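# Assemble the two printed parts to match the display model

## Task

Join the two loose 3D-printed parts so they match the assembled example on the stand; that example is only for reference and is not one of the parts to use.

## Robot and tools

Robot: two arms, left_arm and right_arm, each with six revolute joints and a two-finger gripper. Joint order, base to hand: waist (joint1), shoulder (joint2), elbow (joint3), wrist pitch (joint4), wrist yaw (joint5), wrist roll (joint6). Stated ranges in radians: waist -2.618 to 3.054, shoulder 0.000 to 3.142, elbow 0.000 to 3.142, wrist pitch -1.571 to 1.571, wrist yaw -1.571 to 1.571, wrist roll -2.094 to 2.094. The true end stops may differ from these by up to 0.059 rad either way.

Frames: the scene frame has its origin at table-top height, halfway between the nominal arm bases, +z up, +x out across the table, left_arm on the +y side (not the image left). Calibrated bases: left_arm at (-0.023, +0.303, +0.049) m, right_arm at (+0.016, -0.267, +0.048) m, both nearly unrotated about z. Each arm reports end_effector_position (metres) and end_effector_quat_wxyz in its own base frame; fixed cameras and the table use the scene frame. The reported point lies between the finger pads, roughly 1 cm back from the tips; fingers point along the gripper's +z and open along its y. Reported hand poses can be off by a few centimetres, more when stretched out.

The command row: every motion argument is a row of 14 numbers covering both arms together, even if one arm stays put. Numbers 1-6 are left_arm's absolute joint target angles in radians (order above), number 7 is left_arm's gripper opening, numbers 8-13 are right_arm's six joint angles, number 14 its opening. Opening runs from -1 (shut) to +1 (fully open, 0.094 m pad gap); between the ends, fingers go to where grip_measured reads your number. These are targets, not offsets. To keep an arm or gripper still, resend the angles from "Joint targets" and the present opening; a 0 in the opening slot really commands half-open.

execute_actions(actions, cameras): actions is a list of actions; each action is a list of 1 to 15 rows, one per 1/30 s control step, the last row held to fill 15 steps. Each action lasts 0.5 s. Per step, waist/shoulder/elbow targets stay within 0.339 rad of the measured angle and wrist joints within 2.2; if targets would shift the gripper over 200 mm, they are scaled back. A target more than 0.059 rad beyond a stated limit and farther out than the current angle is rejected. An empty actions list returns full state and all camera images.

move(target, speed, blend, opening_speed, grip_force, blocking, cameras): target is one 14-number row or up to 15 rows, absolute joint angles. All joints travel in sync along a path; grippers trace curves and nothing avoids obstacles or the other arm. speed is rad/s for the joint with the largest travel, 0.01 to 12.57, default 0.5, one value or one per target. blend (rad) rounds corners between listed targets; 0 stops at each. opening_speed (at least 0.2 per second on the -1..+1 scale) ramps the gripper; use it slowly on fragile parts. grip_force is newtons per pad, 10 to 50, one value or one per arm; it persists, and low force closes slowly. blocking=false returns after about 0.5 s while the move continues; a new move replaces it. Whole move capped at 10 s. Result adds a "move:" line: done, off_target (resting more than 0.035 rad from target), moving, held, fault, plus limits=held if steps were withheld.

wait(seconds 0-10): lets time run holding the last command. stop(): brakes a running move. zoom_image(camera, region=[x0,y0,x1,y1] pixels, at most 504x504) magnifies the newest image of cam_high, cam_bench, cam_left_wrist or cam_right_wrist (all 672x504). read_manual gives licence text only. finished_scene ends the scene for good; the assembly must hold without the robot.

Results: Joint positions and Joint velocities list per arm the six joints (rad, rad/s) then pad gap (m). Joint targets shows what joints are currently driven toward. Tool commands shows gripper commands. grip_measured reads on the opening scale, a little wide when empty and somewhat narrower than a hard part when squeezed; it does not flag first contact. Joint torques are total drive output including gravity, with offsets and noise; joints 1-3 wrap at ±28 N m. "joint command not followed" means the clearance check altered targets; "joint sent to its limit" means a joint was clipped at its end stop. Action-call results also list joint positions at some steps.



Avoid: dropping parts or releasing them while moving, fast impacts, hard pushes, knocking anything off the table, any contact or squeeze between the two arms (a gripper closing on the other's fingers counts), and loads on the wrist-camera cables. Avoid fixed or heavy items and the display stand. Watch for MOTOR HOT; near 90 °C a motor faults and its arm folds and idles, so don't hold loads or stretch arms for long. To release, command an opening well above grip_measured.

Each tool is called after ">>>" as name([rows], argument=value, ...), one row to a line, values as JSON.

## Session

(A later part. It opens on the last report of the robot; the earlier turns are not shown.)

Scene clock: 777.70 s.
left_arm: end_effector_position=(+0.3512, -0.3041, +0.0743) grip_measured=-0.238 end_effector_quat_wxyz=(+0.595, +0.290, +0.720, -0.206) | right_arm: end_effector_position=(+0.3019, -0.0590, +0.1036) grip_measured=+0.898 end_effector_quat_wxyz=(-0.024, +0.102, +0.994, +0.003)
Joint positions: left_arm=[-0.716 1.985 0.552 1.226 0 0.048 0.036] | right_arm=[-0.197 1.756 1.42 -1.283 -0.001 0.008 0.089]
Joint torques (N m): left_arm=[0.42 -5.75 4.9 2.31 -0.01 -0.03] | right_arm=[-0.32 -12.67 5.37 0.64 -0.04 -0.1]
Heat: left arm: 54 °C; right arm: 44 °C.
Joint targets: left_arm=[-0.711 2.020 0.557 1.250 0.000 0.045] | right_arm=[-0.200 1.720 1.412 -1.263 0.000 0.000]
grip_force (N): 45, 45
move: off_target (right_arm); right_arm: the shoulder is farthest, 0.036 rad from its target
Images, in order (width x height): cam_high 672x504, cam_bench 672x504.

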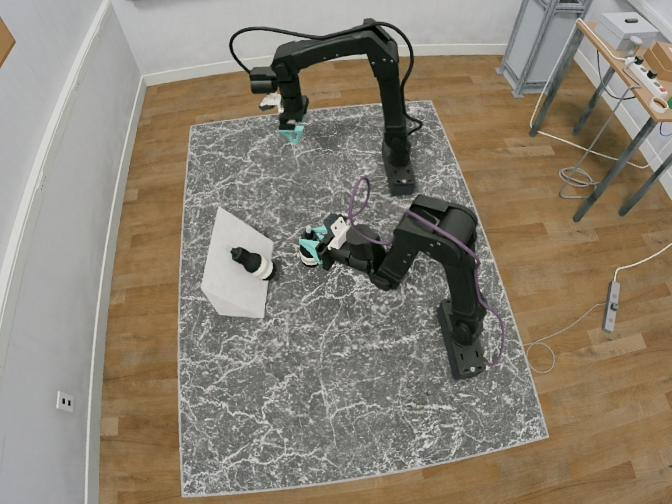

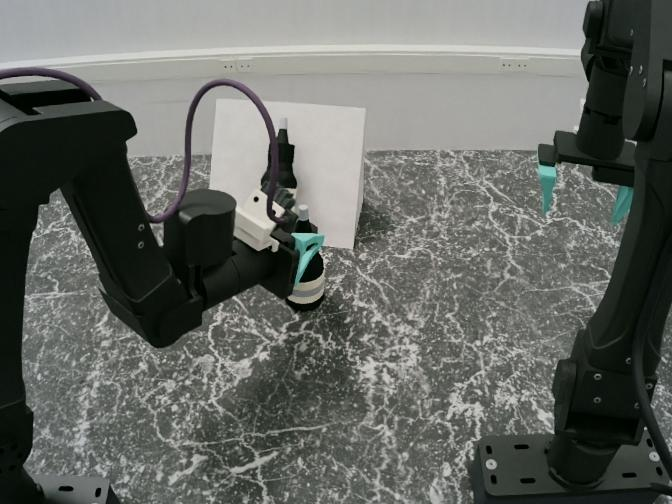

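>>> move([
  [-0.711,2.05,0.535,1.21,0,0.045,-0.5,-0.2,1.720,1.4125,-1.263,0,0,0.9],
], speed=0.04, cameras=["cam_bench","cam_high","cam_left_wrist"])

>>> zoom_image(camera="cam_bench", region=[260, 180, 340, 320])

>>> zoom_image(camera="cam_high", region=[290, 210, 350, 280])

Scene clock: 807.53 s.
left_arm: end_effector_position=(+0.3517, -0.3045, +0.0733) grip_measured=-0.238 end_effector_quat_wxyz=(+0.599, +0.288, +0.717, -0.208) | right_arm: end_effector_position=(+0.3019, -0.0590, +0.1036) grip_measured=+0.898 end_effector_quat_wxyz=(-0.024, +0.102, +0.994, +0.003)
Joint positions: left_arm=[-0.716 2.002 0.552 1.254 0 0.048 0.036] | right_arm=[-0.197 1.756 1.42 -1.283 -0.001 0.008 0.089]
Joint torques (N m): left_arm=[0.42 -4.92 3.22 1.67 -0.01 -0.03] | right_arm=[-0.29 -12.63 5.41 0.62 -0.03 -0.09]
Motor temperatures (°C): left_arm=[28 39 42 57 29 27 30] | right_arm=[29 44 35 28 29 27 31]
Heat: left arm: 57 °C; right arm: 44 °C.
Joint targets: left_arm=[-0.711 2.050 0.535 1.210 0.000 0.045] | right_arm=[-0.200 1.720 1.412 -1.263 0.000 0.000]
grip_force (N): 45, 45
move: off_target (left_arm, right_arm); left_arm: the shoulder is farthest, 0.048 rad from its target; right_arm: the shoulder is farthest, 0.036 rad from its target
camera_calibration:
cam_left_wrist: T_world_to_cam=[[-0.626859, -0.742792, -0.235177, 0.021251], [-0.339543, 0.532114, -0.775606, 0.369289], [0.701255, -0.406343, -0.585771, -0.21549], [0, 0, 0, 1]] pos_world=[0.289825, -0.268282, 0.165192]
Images, in order (width x height): cam_high 672x504, cam_bench 672x504, cam_left_wrist 672x504.

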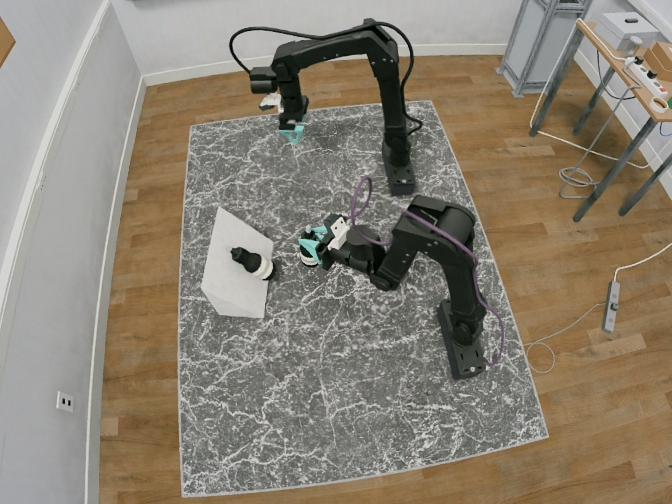

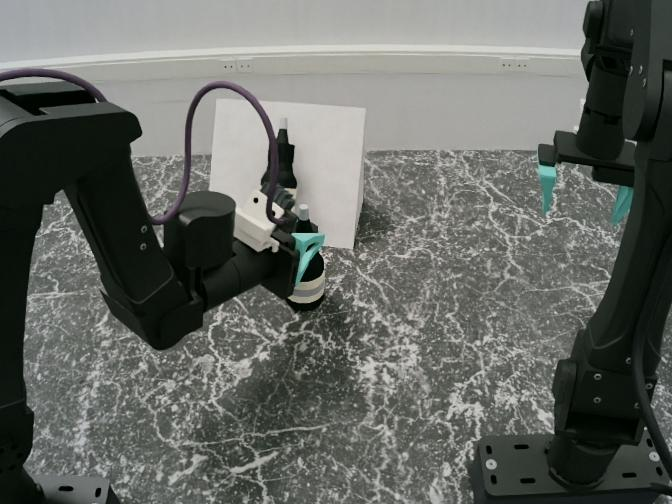

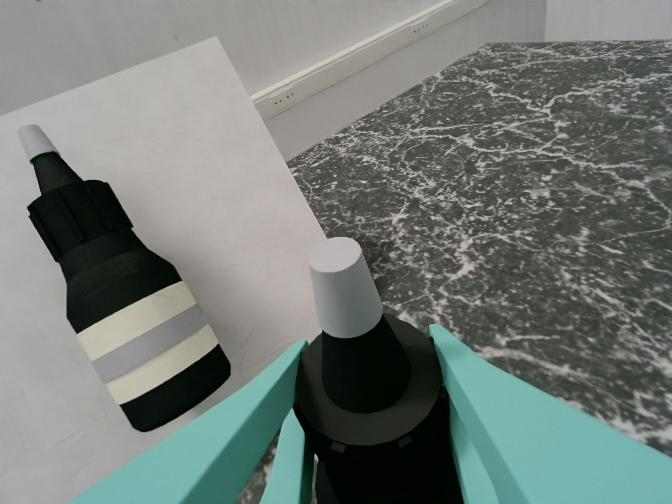

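Scaled by 3.600 from the camera's 672x504 image, which has a finer 960x720 frame.

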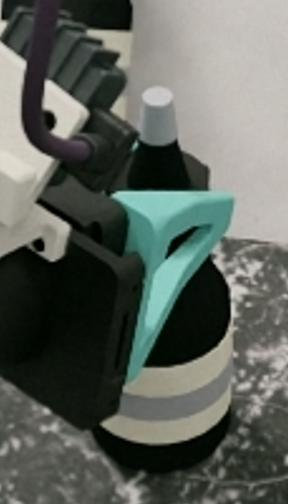

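Scaled by 7.200 from the camera's 672x504 image, which has a finer 960x720 frame.

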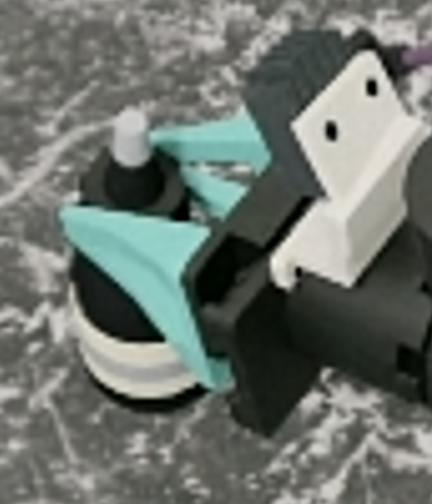

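>>> zoom_image(camera="cam_bench", region=[290, 200, 330, 260])

>>> zoom_image(camera="cam_left_wrist", region=[280, 400, 480, 504])

>>> zoom_image(camera="cam_high", region=[296, 220, 326, 260])

>>> zoom_image(camera="cam_bench", region=[250, 110, 310, 230])

Scaled by 8.400 from the camera's 672x504 image, which has a finer 960x720 frame.

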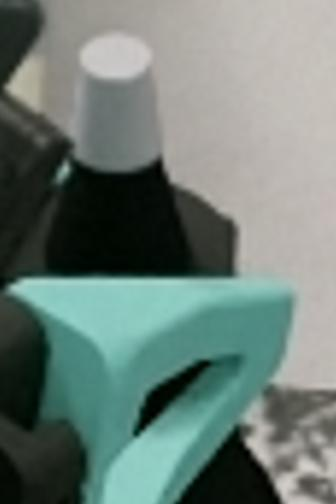

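Scaled by 2.520 from the camera's 672x504 image, which has a finer 960x720 frame.

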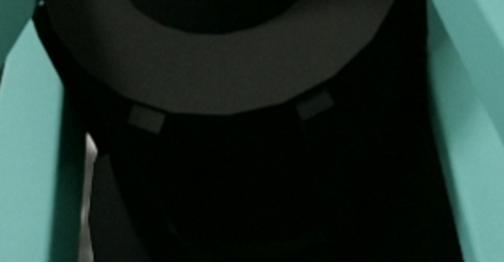

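Scaled by 12.600 from the camera's 672x504 image, which has a finer 960x720 frame.

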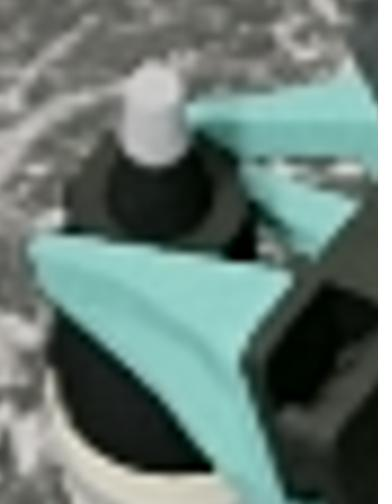

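Scaled by 4.200 from the camera's 672x504 image, which has a finer 960x720 frame.

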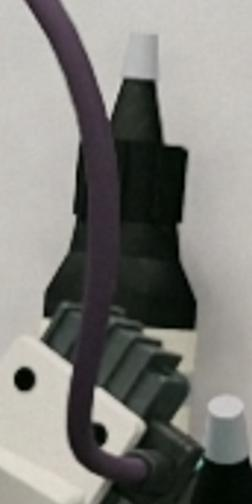

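>>> move([
  [-0.716,2.012,0.535,1.20,0,0.045,-0.5,-0.2,1.720,1.4125,-1.263,0,0,0.9],
  [-0.716,2.012,0.535,1.20,0,0.045,0.1,-0.2,1.720,1.4125,-1.263,0,0,0.9],
], speed=0.04, opening_speed=0.2, cameras=["cam_bench","cam_high","cam_left_wrist"])

>>> zoom_image(camera="cam_bench", region=[260, 180, 340, 320])

Scene clock: 867.50 s.
left_arm: end_effector_position=(+0.3492, -0.3023, +0.0591) grip_measured=+0.098 end_effector_quat_wxyz=(+0.578, +0.295, +0.734, -0.200) | right_arm: end_effector_position=(+0.3019, -0.0590, +0.1036) grip_measured=+0.898 end_effector_quat_wxyz=(-0.024, +0.102, +0.994, +0.003)
Joint positions: left_arm=[-0.716 2.001 0.552 1.194 0 0.049 0.052] | right_arm=[-0.197 1.756 1.42 -1.283 -0.001 0.008 0.089]
Joint torques (N m): left_arm=[-0.01 -7.57 3.19 2.12 -0.01 -0.04] | right_arm=[-0.27 -12.64 5.37 0.64 -0.05 -0.11]
Motor temperatures (°C): left_arm=[28 37 41 52 29 27 30] | right_arm=[29 44 35 28 29 27 31]
Heat: left arm: 52 °C; right arm: 44 °C.
Joint targets: left_arm=[-0.716 2.012 0.535 1.200 0.000 0.045] | right_arm=[-0.200 1.720 1.412 -1.263 0.000 0.000]
grip_force (N): 45, 45
move: off_target (right_arm); target 2's new numbers were sent with left_arm's wrist pitch 0.054 rad from that target; right_arm: the shoulder is farthest, 0.036 rad from its target
camera_calibration:
cam_left_wrist: T_world_to_cam=[[-0.637352, -0.733554, -0.235969, 0.0244603], [-0.37283, 0.561554, -0.738685, 0.374622], [0.674374, -0.382826, -0.631398, -0.202061], [0, 0, 0, 1]] pos_world=[0.291525, -0.269782, 0.154919]
Images, in order (width x height): cam_high 672x504, cam_bench 672x504, cam_left_wrist 672x504.

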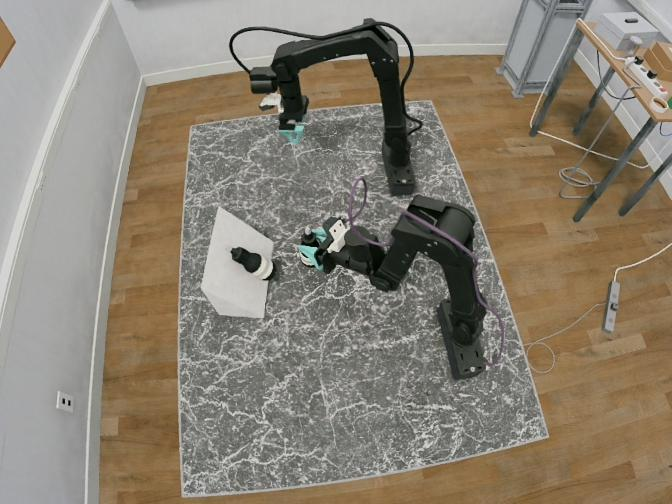

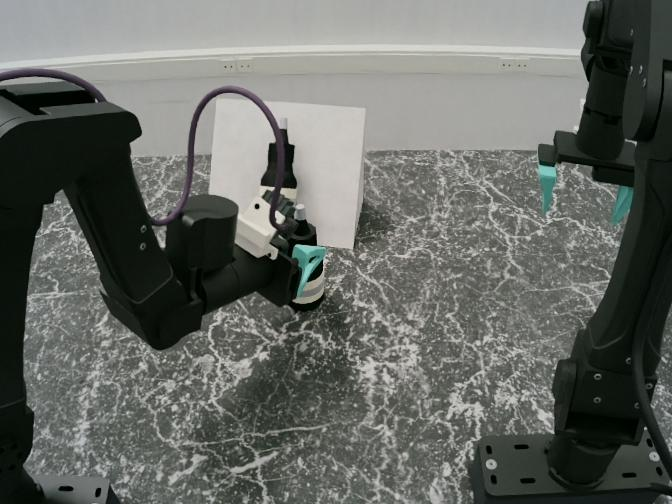

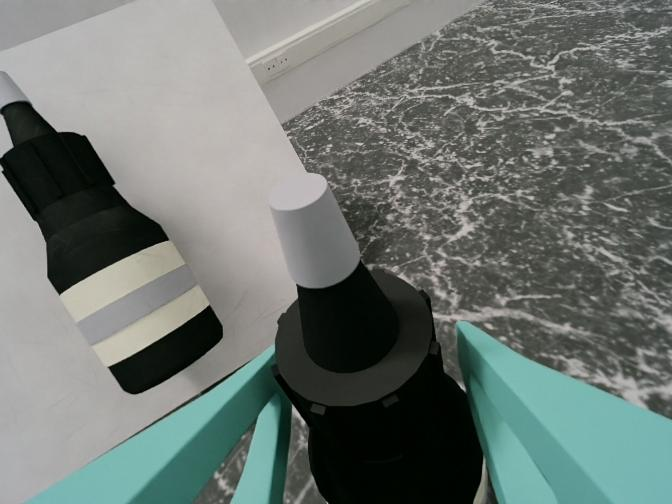

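Scaled by 3.600 from the camera's 672x504 image, which has a finer 960x720 frame.

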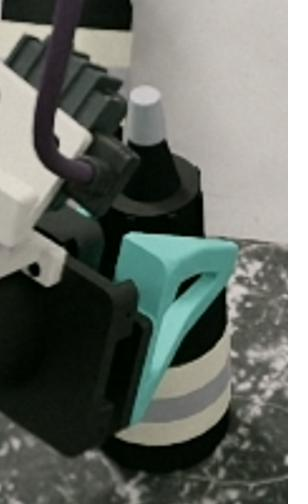

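>>> move([
  [-0.710,2.0,0.54,1.20,0,0.045,0.6,-0.2,1.720,1.4125,-1.263,0,0,0.9],
], speed=0.04, opening_speed=0.3, cameras=["cam_bench","cam_high","cam_left_wrist"])

>>> zoom_image(camera="cam_bench", region=[260, 180, 340, 320])

>>> zoom_image(camera="cam_left_wrist", region=[200, 320, 560, 504])

Scene clock: 875.87 s.
left_arm: end_effector_position=(+0.3492, -0.3023, +0.0591) grip_measured=+0.598 end_effector_quat_wxyz=(+0.578, +0.295, +0.734, -0.200) | right_arm: end_effector_position=(+0.3019, -0.0590, +0.1036) grip_measured=+0.898 end_effector_quat_wxyz=(-0.024, +0.102, +0.994, +0.003)
Joint positions: left_arm=[-0.716 2.001 0.552 1.194 0 0.049 0.075] | right_arm=[-0.197 1.756 1.42 -1.283 -0.001 0.008 0.089]
Joint torques (N m): left_arm=[0.49 -8.43 3.55 2.12 0 -0.03] | right_arm=[-0.28 -12.66 5.42 0.64 -0.05 -0.1]
Heat: left arm: 52 °C; right arm: 44 °C.
Joint targets: left_arm=[-0.710 2.000 0.540 1.200 0.000 0.045] | right_arm=[-0.200 1.720 1.412 -1.263 0.000 0.000]
grip_force (N): 45, 45
move: off_target (right_arm); right_arm: the shoulder is farthest, 0.036 rad from its target
camera_calibration:
cam_left_wrist: T_world_to_cam=[[-0.637352, -0.733554, -0.235969, 0.0244603], [-0.37283, 0.561554, -0.738685, 0.374622], [0.674374, -0.382826, -0.631398, -0.202061], [0, 0, 0, 1]] pos_world=[0.291525, -0.269782, 0.154919]
Images, in order (width x height): cam_high 672x504, cam_bench 672x504, cam_left_wrist 672x504.

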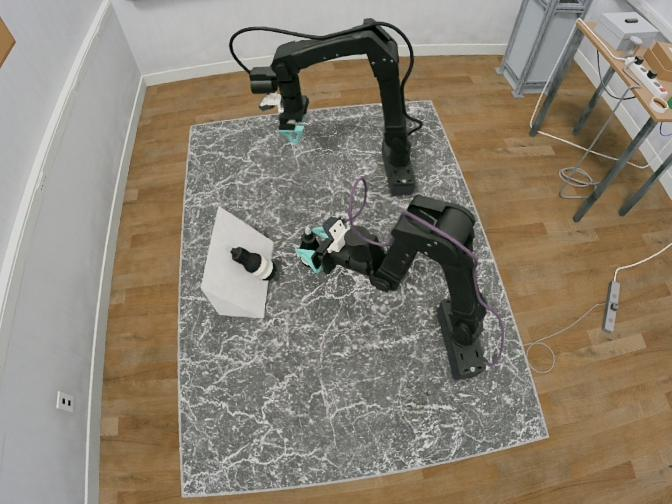

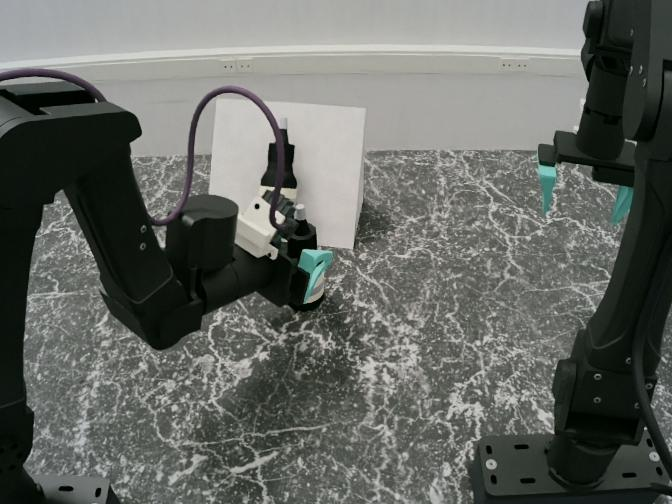

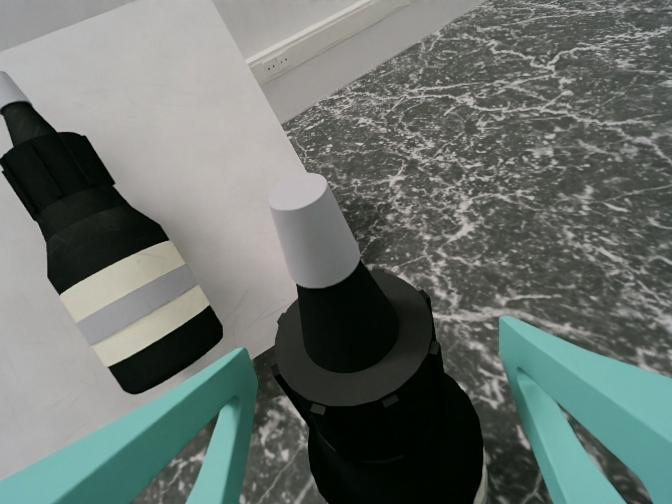

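Scaled by 3.600 from the camera's 672x504 image, which has a finer 960x720 frame.

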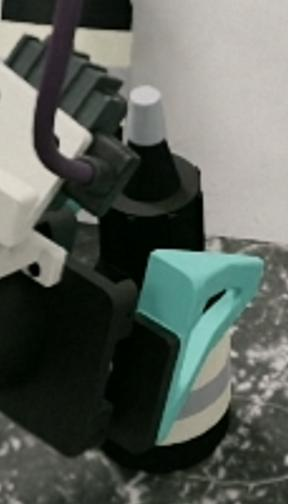

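Scaled by 1.400 from the camera's 672x504 image, which has a finer 960x720 frame.

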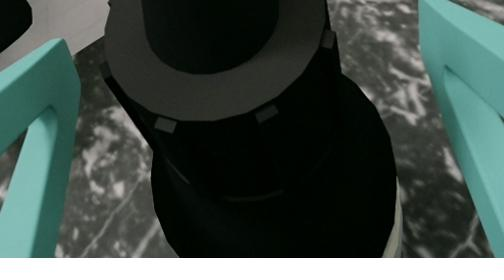

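>>> move([
  [-0.712,1.853,0.216,1.387,0,0.045,0.6,-0.2,1.720,1.4125,-1.263,0,0,0.9],
  [-0.712,1.151,0.289,0.612,0,0.045,0.6,-0.2,1.720,1.4125,-1.263,0,0,0.9],
  [0.0,1.151,0.289,0.612,0,0.045,0.6,-0.2,1.720,1.4125,-1.263,0,0,0.9],
], speed=[0.12,0.5,0.5], blend=[0.05,0.05,0], cameras=["cam_bench","cam_high"])

>>> zoom_image(camera="cam_bench", region=[240, 100, 360, 320])

>>> zoom_image(camera="cam_high", region=[220, 210, 340, 290])

Scene clock: 893.73 s.
left_arm: end_effector_position=(+0.3553, -0.0005, +0.1359) grip_measured=+0.598 end_effector_quat_wxyz=(+0.600, +0.021, +0.799, +0.014) | right_arm: end_effector_position=(+0.3019, -0.0590, +0.1036) grip_measured=+0.898 end_effector_quat_wxyz=(-0.024, +0.102, +0.994, +0.003)
Joint positions: left_arm=[-0.005 1.165 0.262 0.62 -0.001 0.049 0.075] | right_arm=[-0.197 1.756 1.42 -1.283 -0.001 0.008 0.089]
Joint torques (N m): left_arm=[0.46 -4.34 8.81 1.98 0.01 -0.04] | right_arm=[-0.27 -12.67 5.38 0.64 -0.04 -0.09]
Heat: left arm: 53 °C; right arm: 44 °C.
Joint targets: left_arm=[0.000 1.151 0.289 0.612 0.000 0.045] | right_arm=[-0.200 1.720 1.412 -1.263 0.000 0.000]
grip_force (N): 45, 45
move: off_target (right_arm); right_arm: the shoulder is farthest, 0.036 rad from its target
Images, in order (width x height): cam_high 672x504, cam_bench 672x504.

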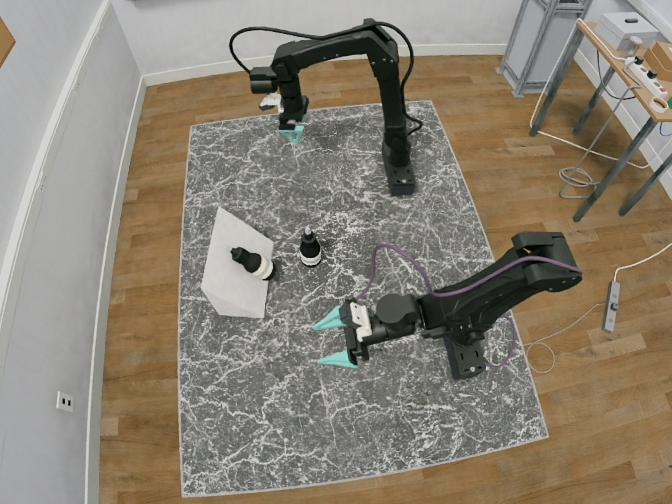

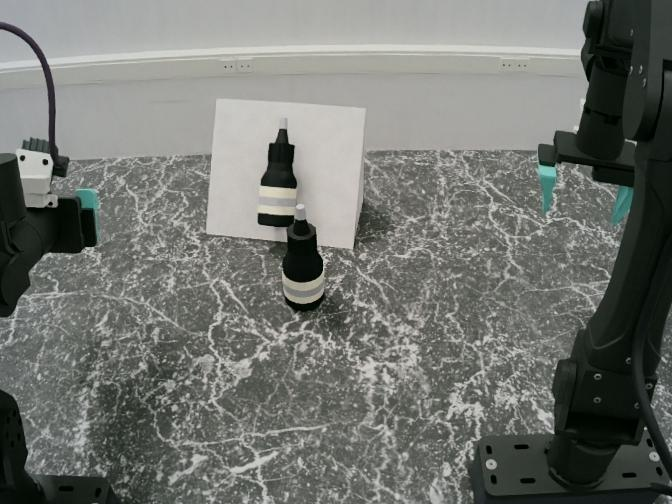

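Scaled by 2.291 from the camera's 672x504 image, which has a finer 960x720 frame.

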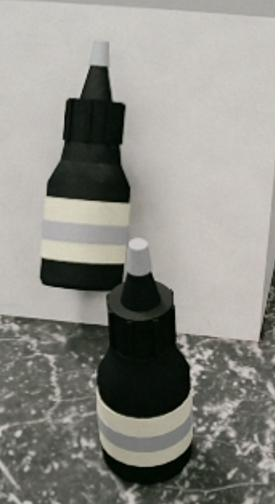

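Scaled by 4.200 from the camera's 672x504 image, which has a finer 960x720 frame.

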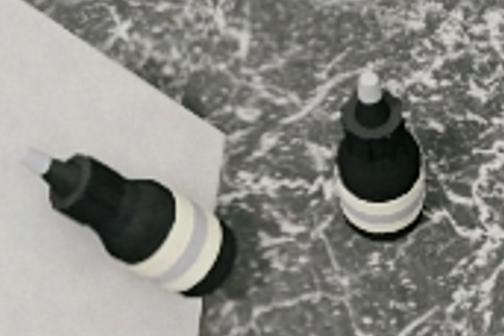

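>>> zoom_image(camera="cam_bench", region=[275, 200, 335, 315])

>>> zoom_image(camera="cam_bench", region=[250, 112, 310, 232])

>>> zoom_image(camera="cam_high", region=[292, 220, 332, 270])

Scaled by 4.383 from the camera's 672x504 image, which has a finer 960x720 frame.

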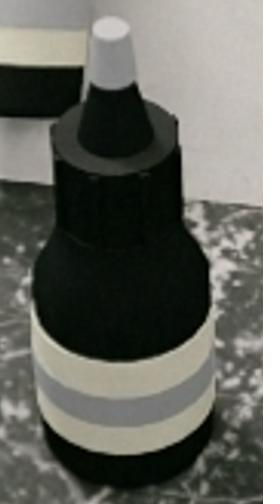

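Scaled by 4.200 from the camera's 672x504 image, which has a finer 960x720 frame.

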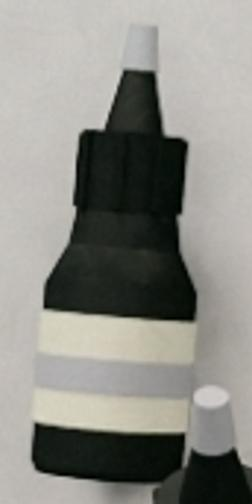

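Scaled by 10.080 from the camera's 672x504 image, which has a finer 960x720 frame.

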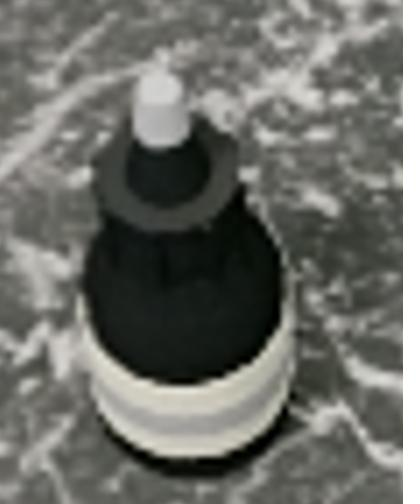

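>>> finished_scene()

The scene is finished: the task was done.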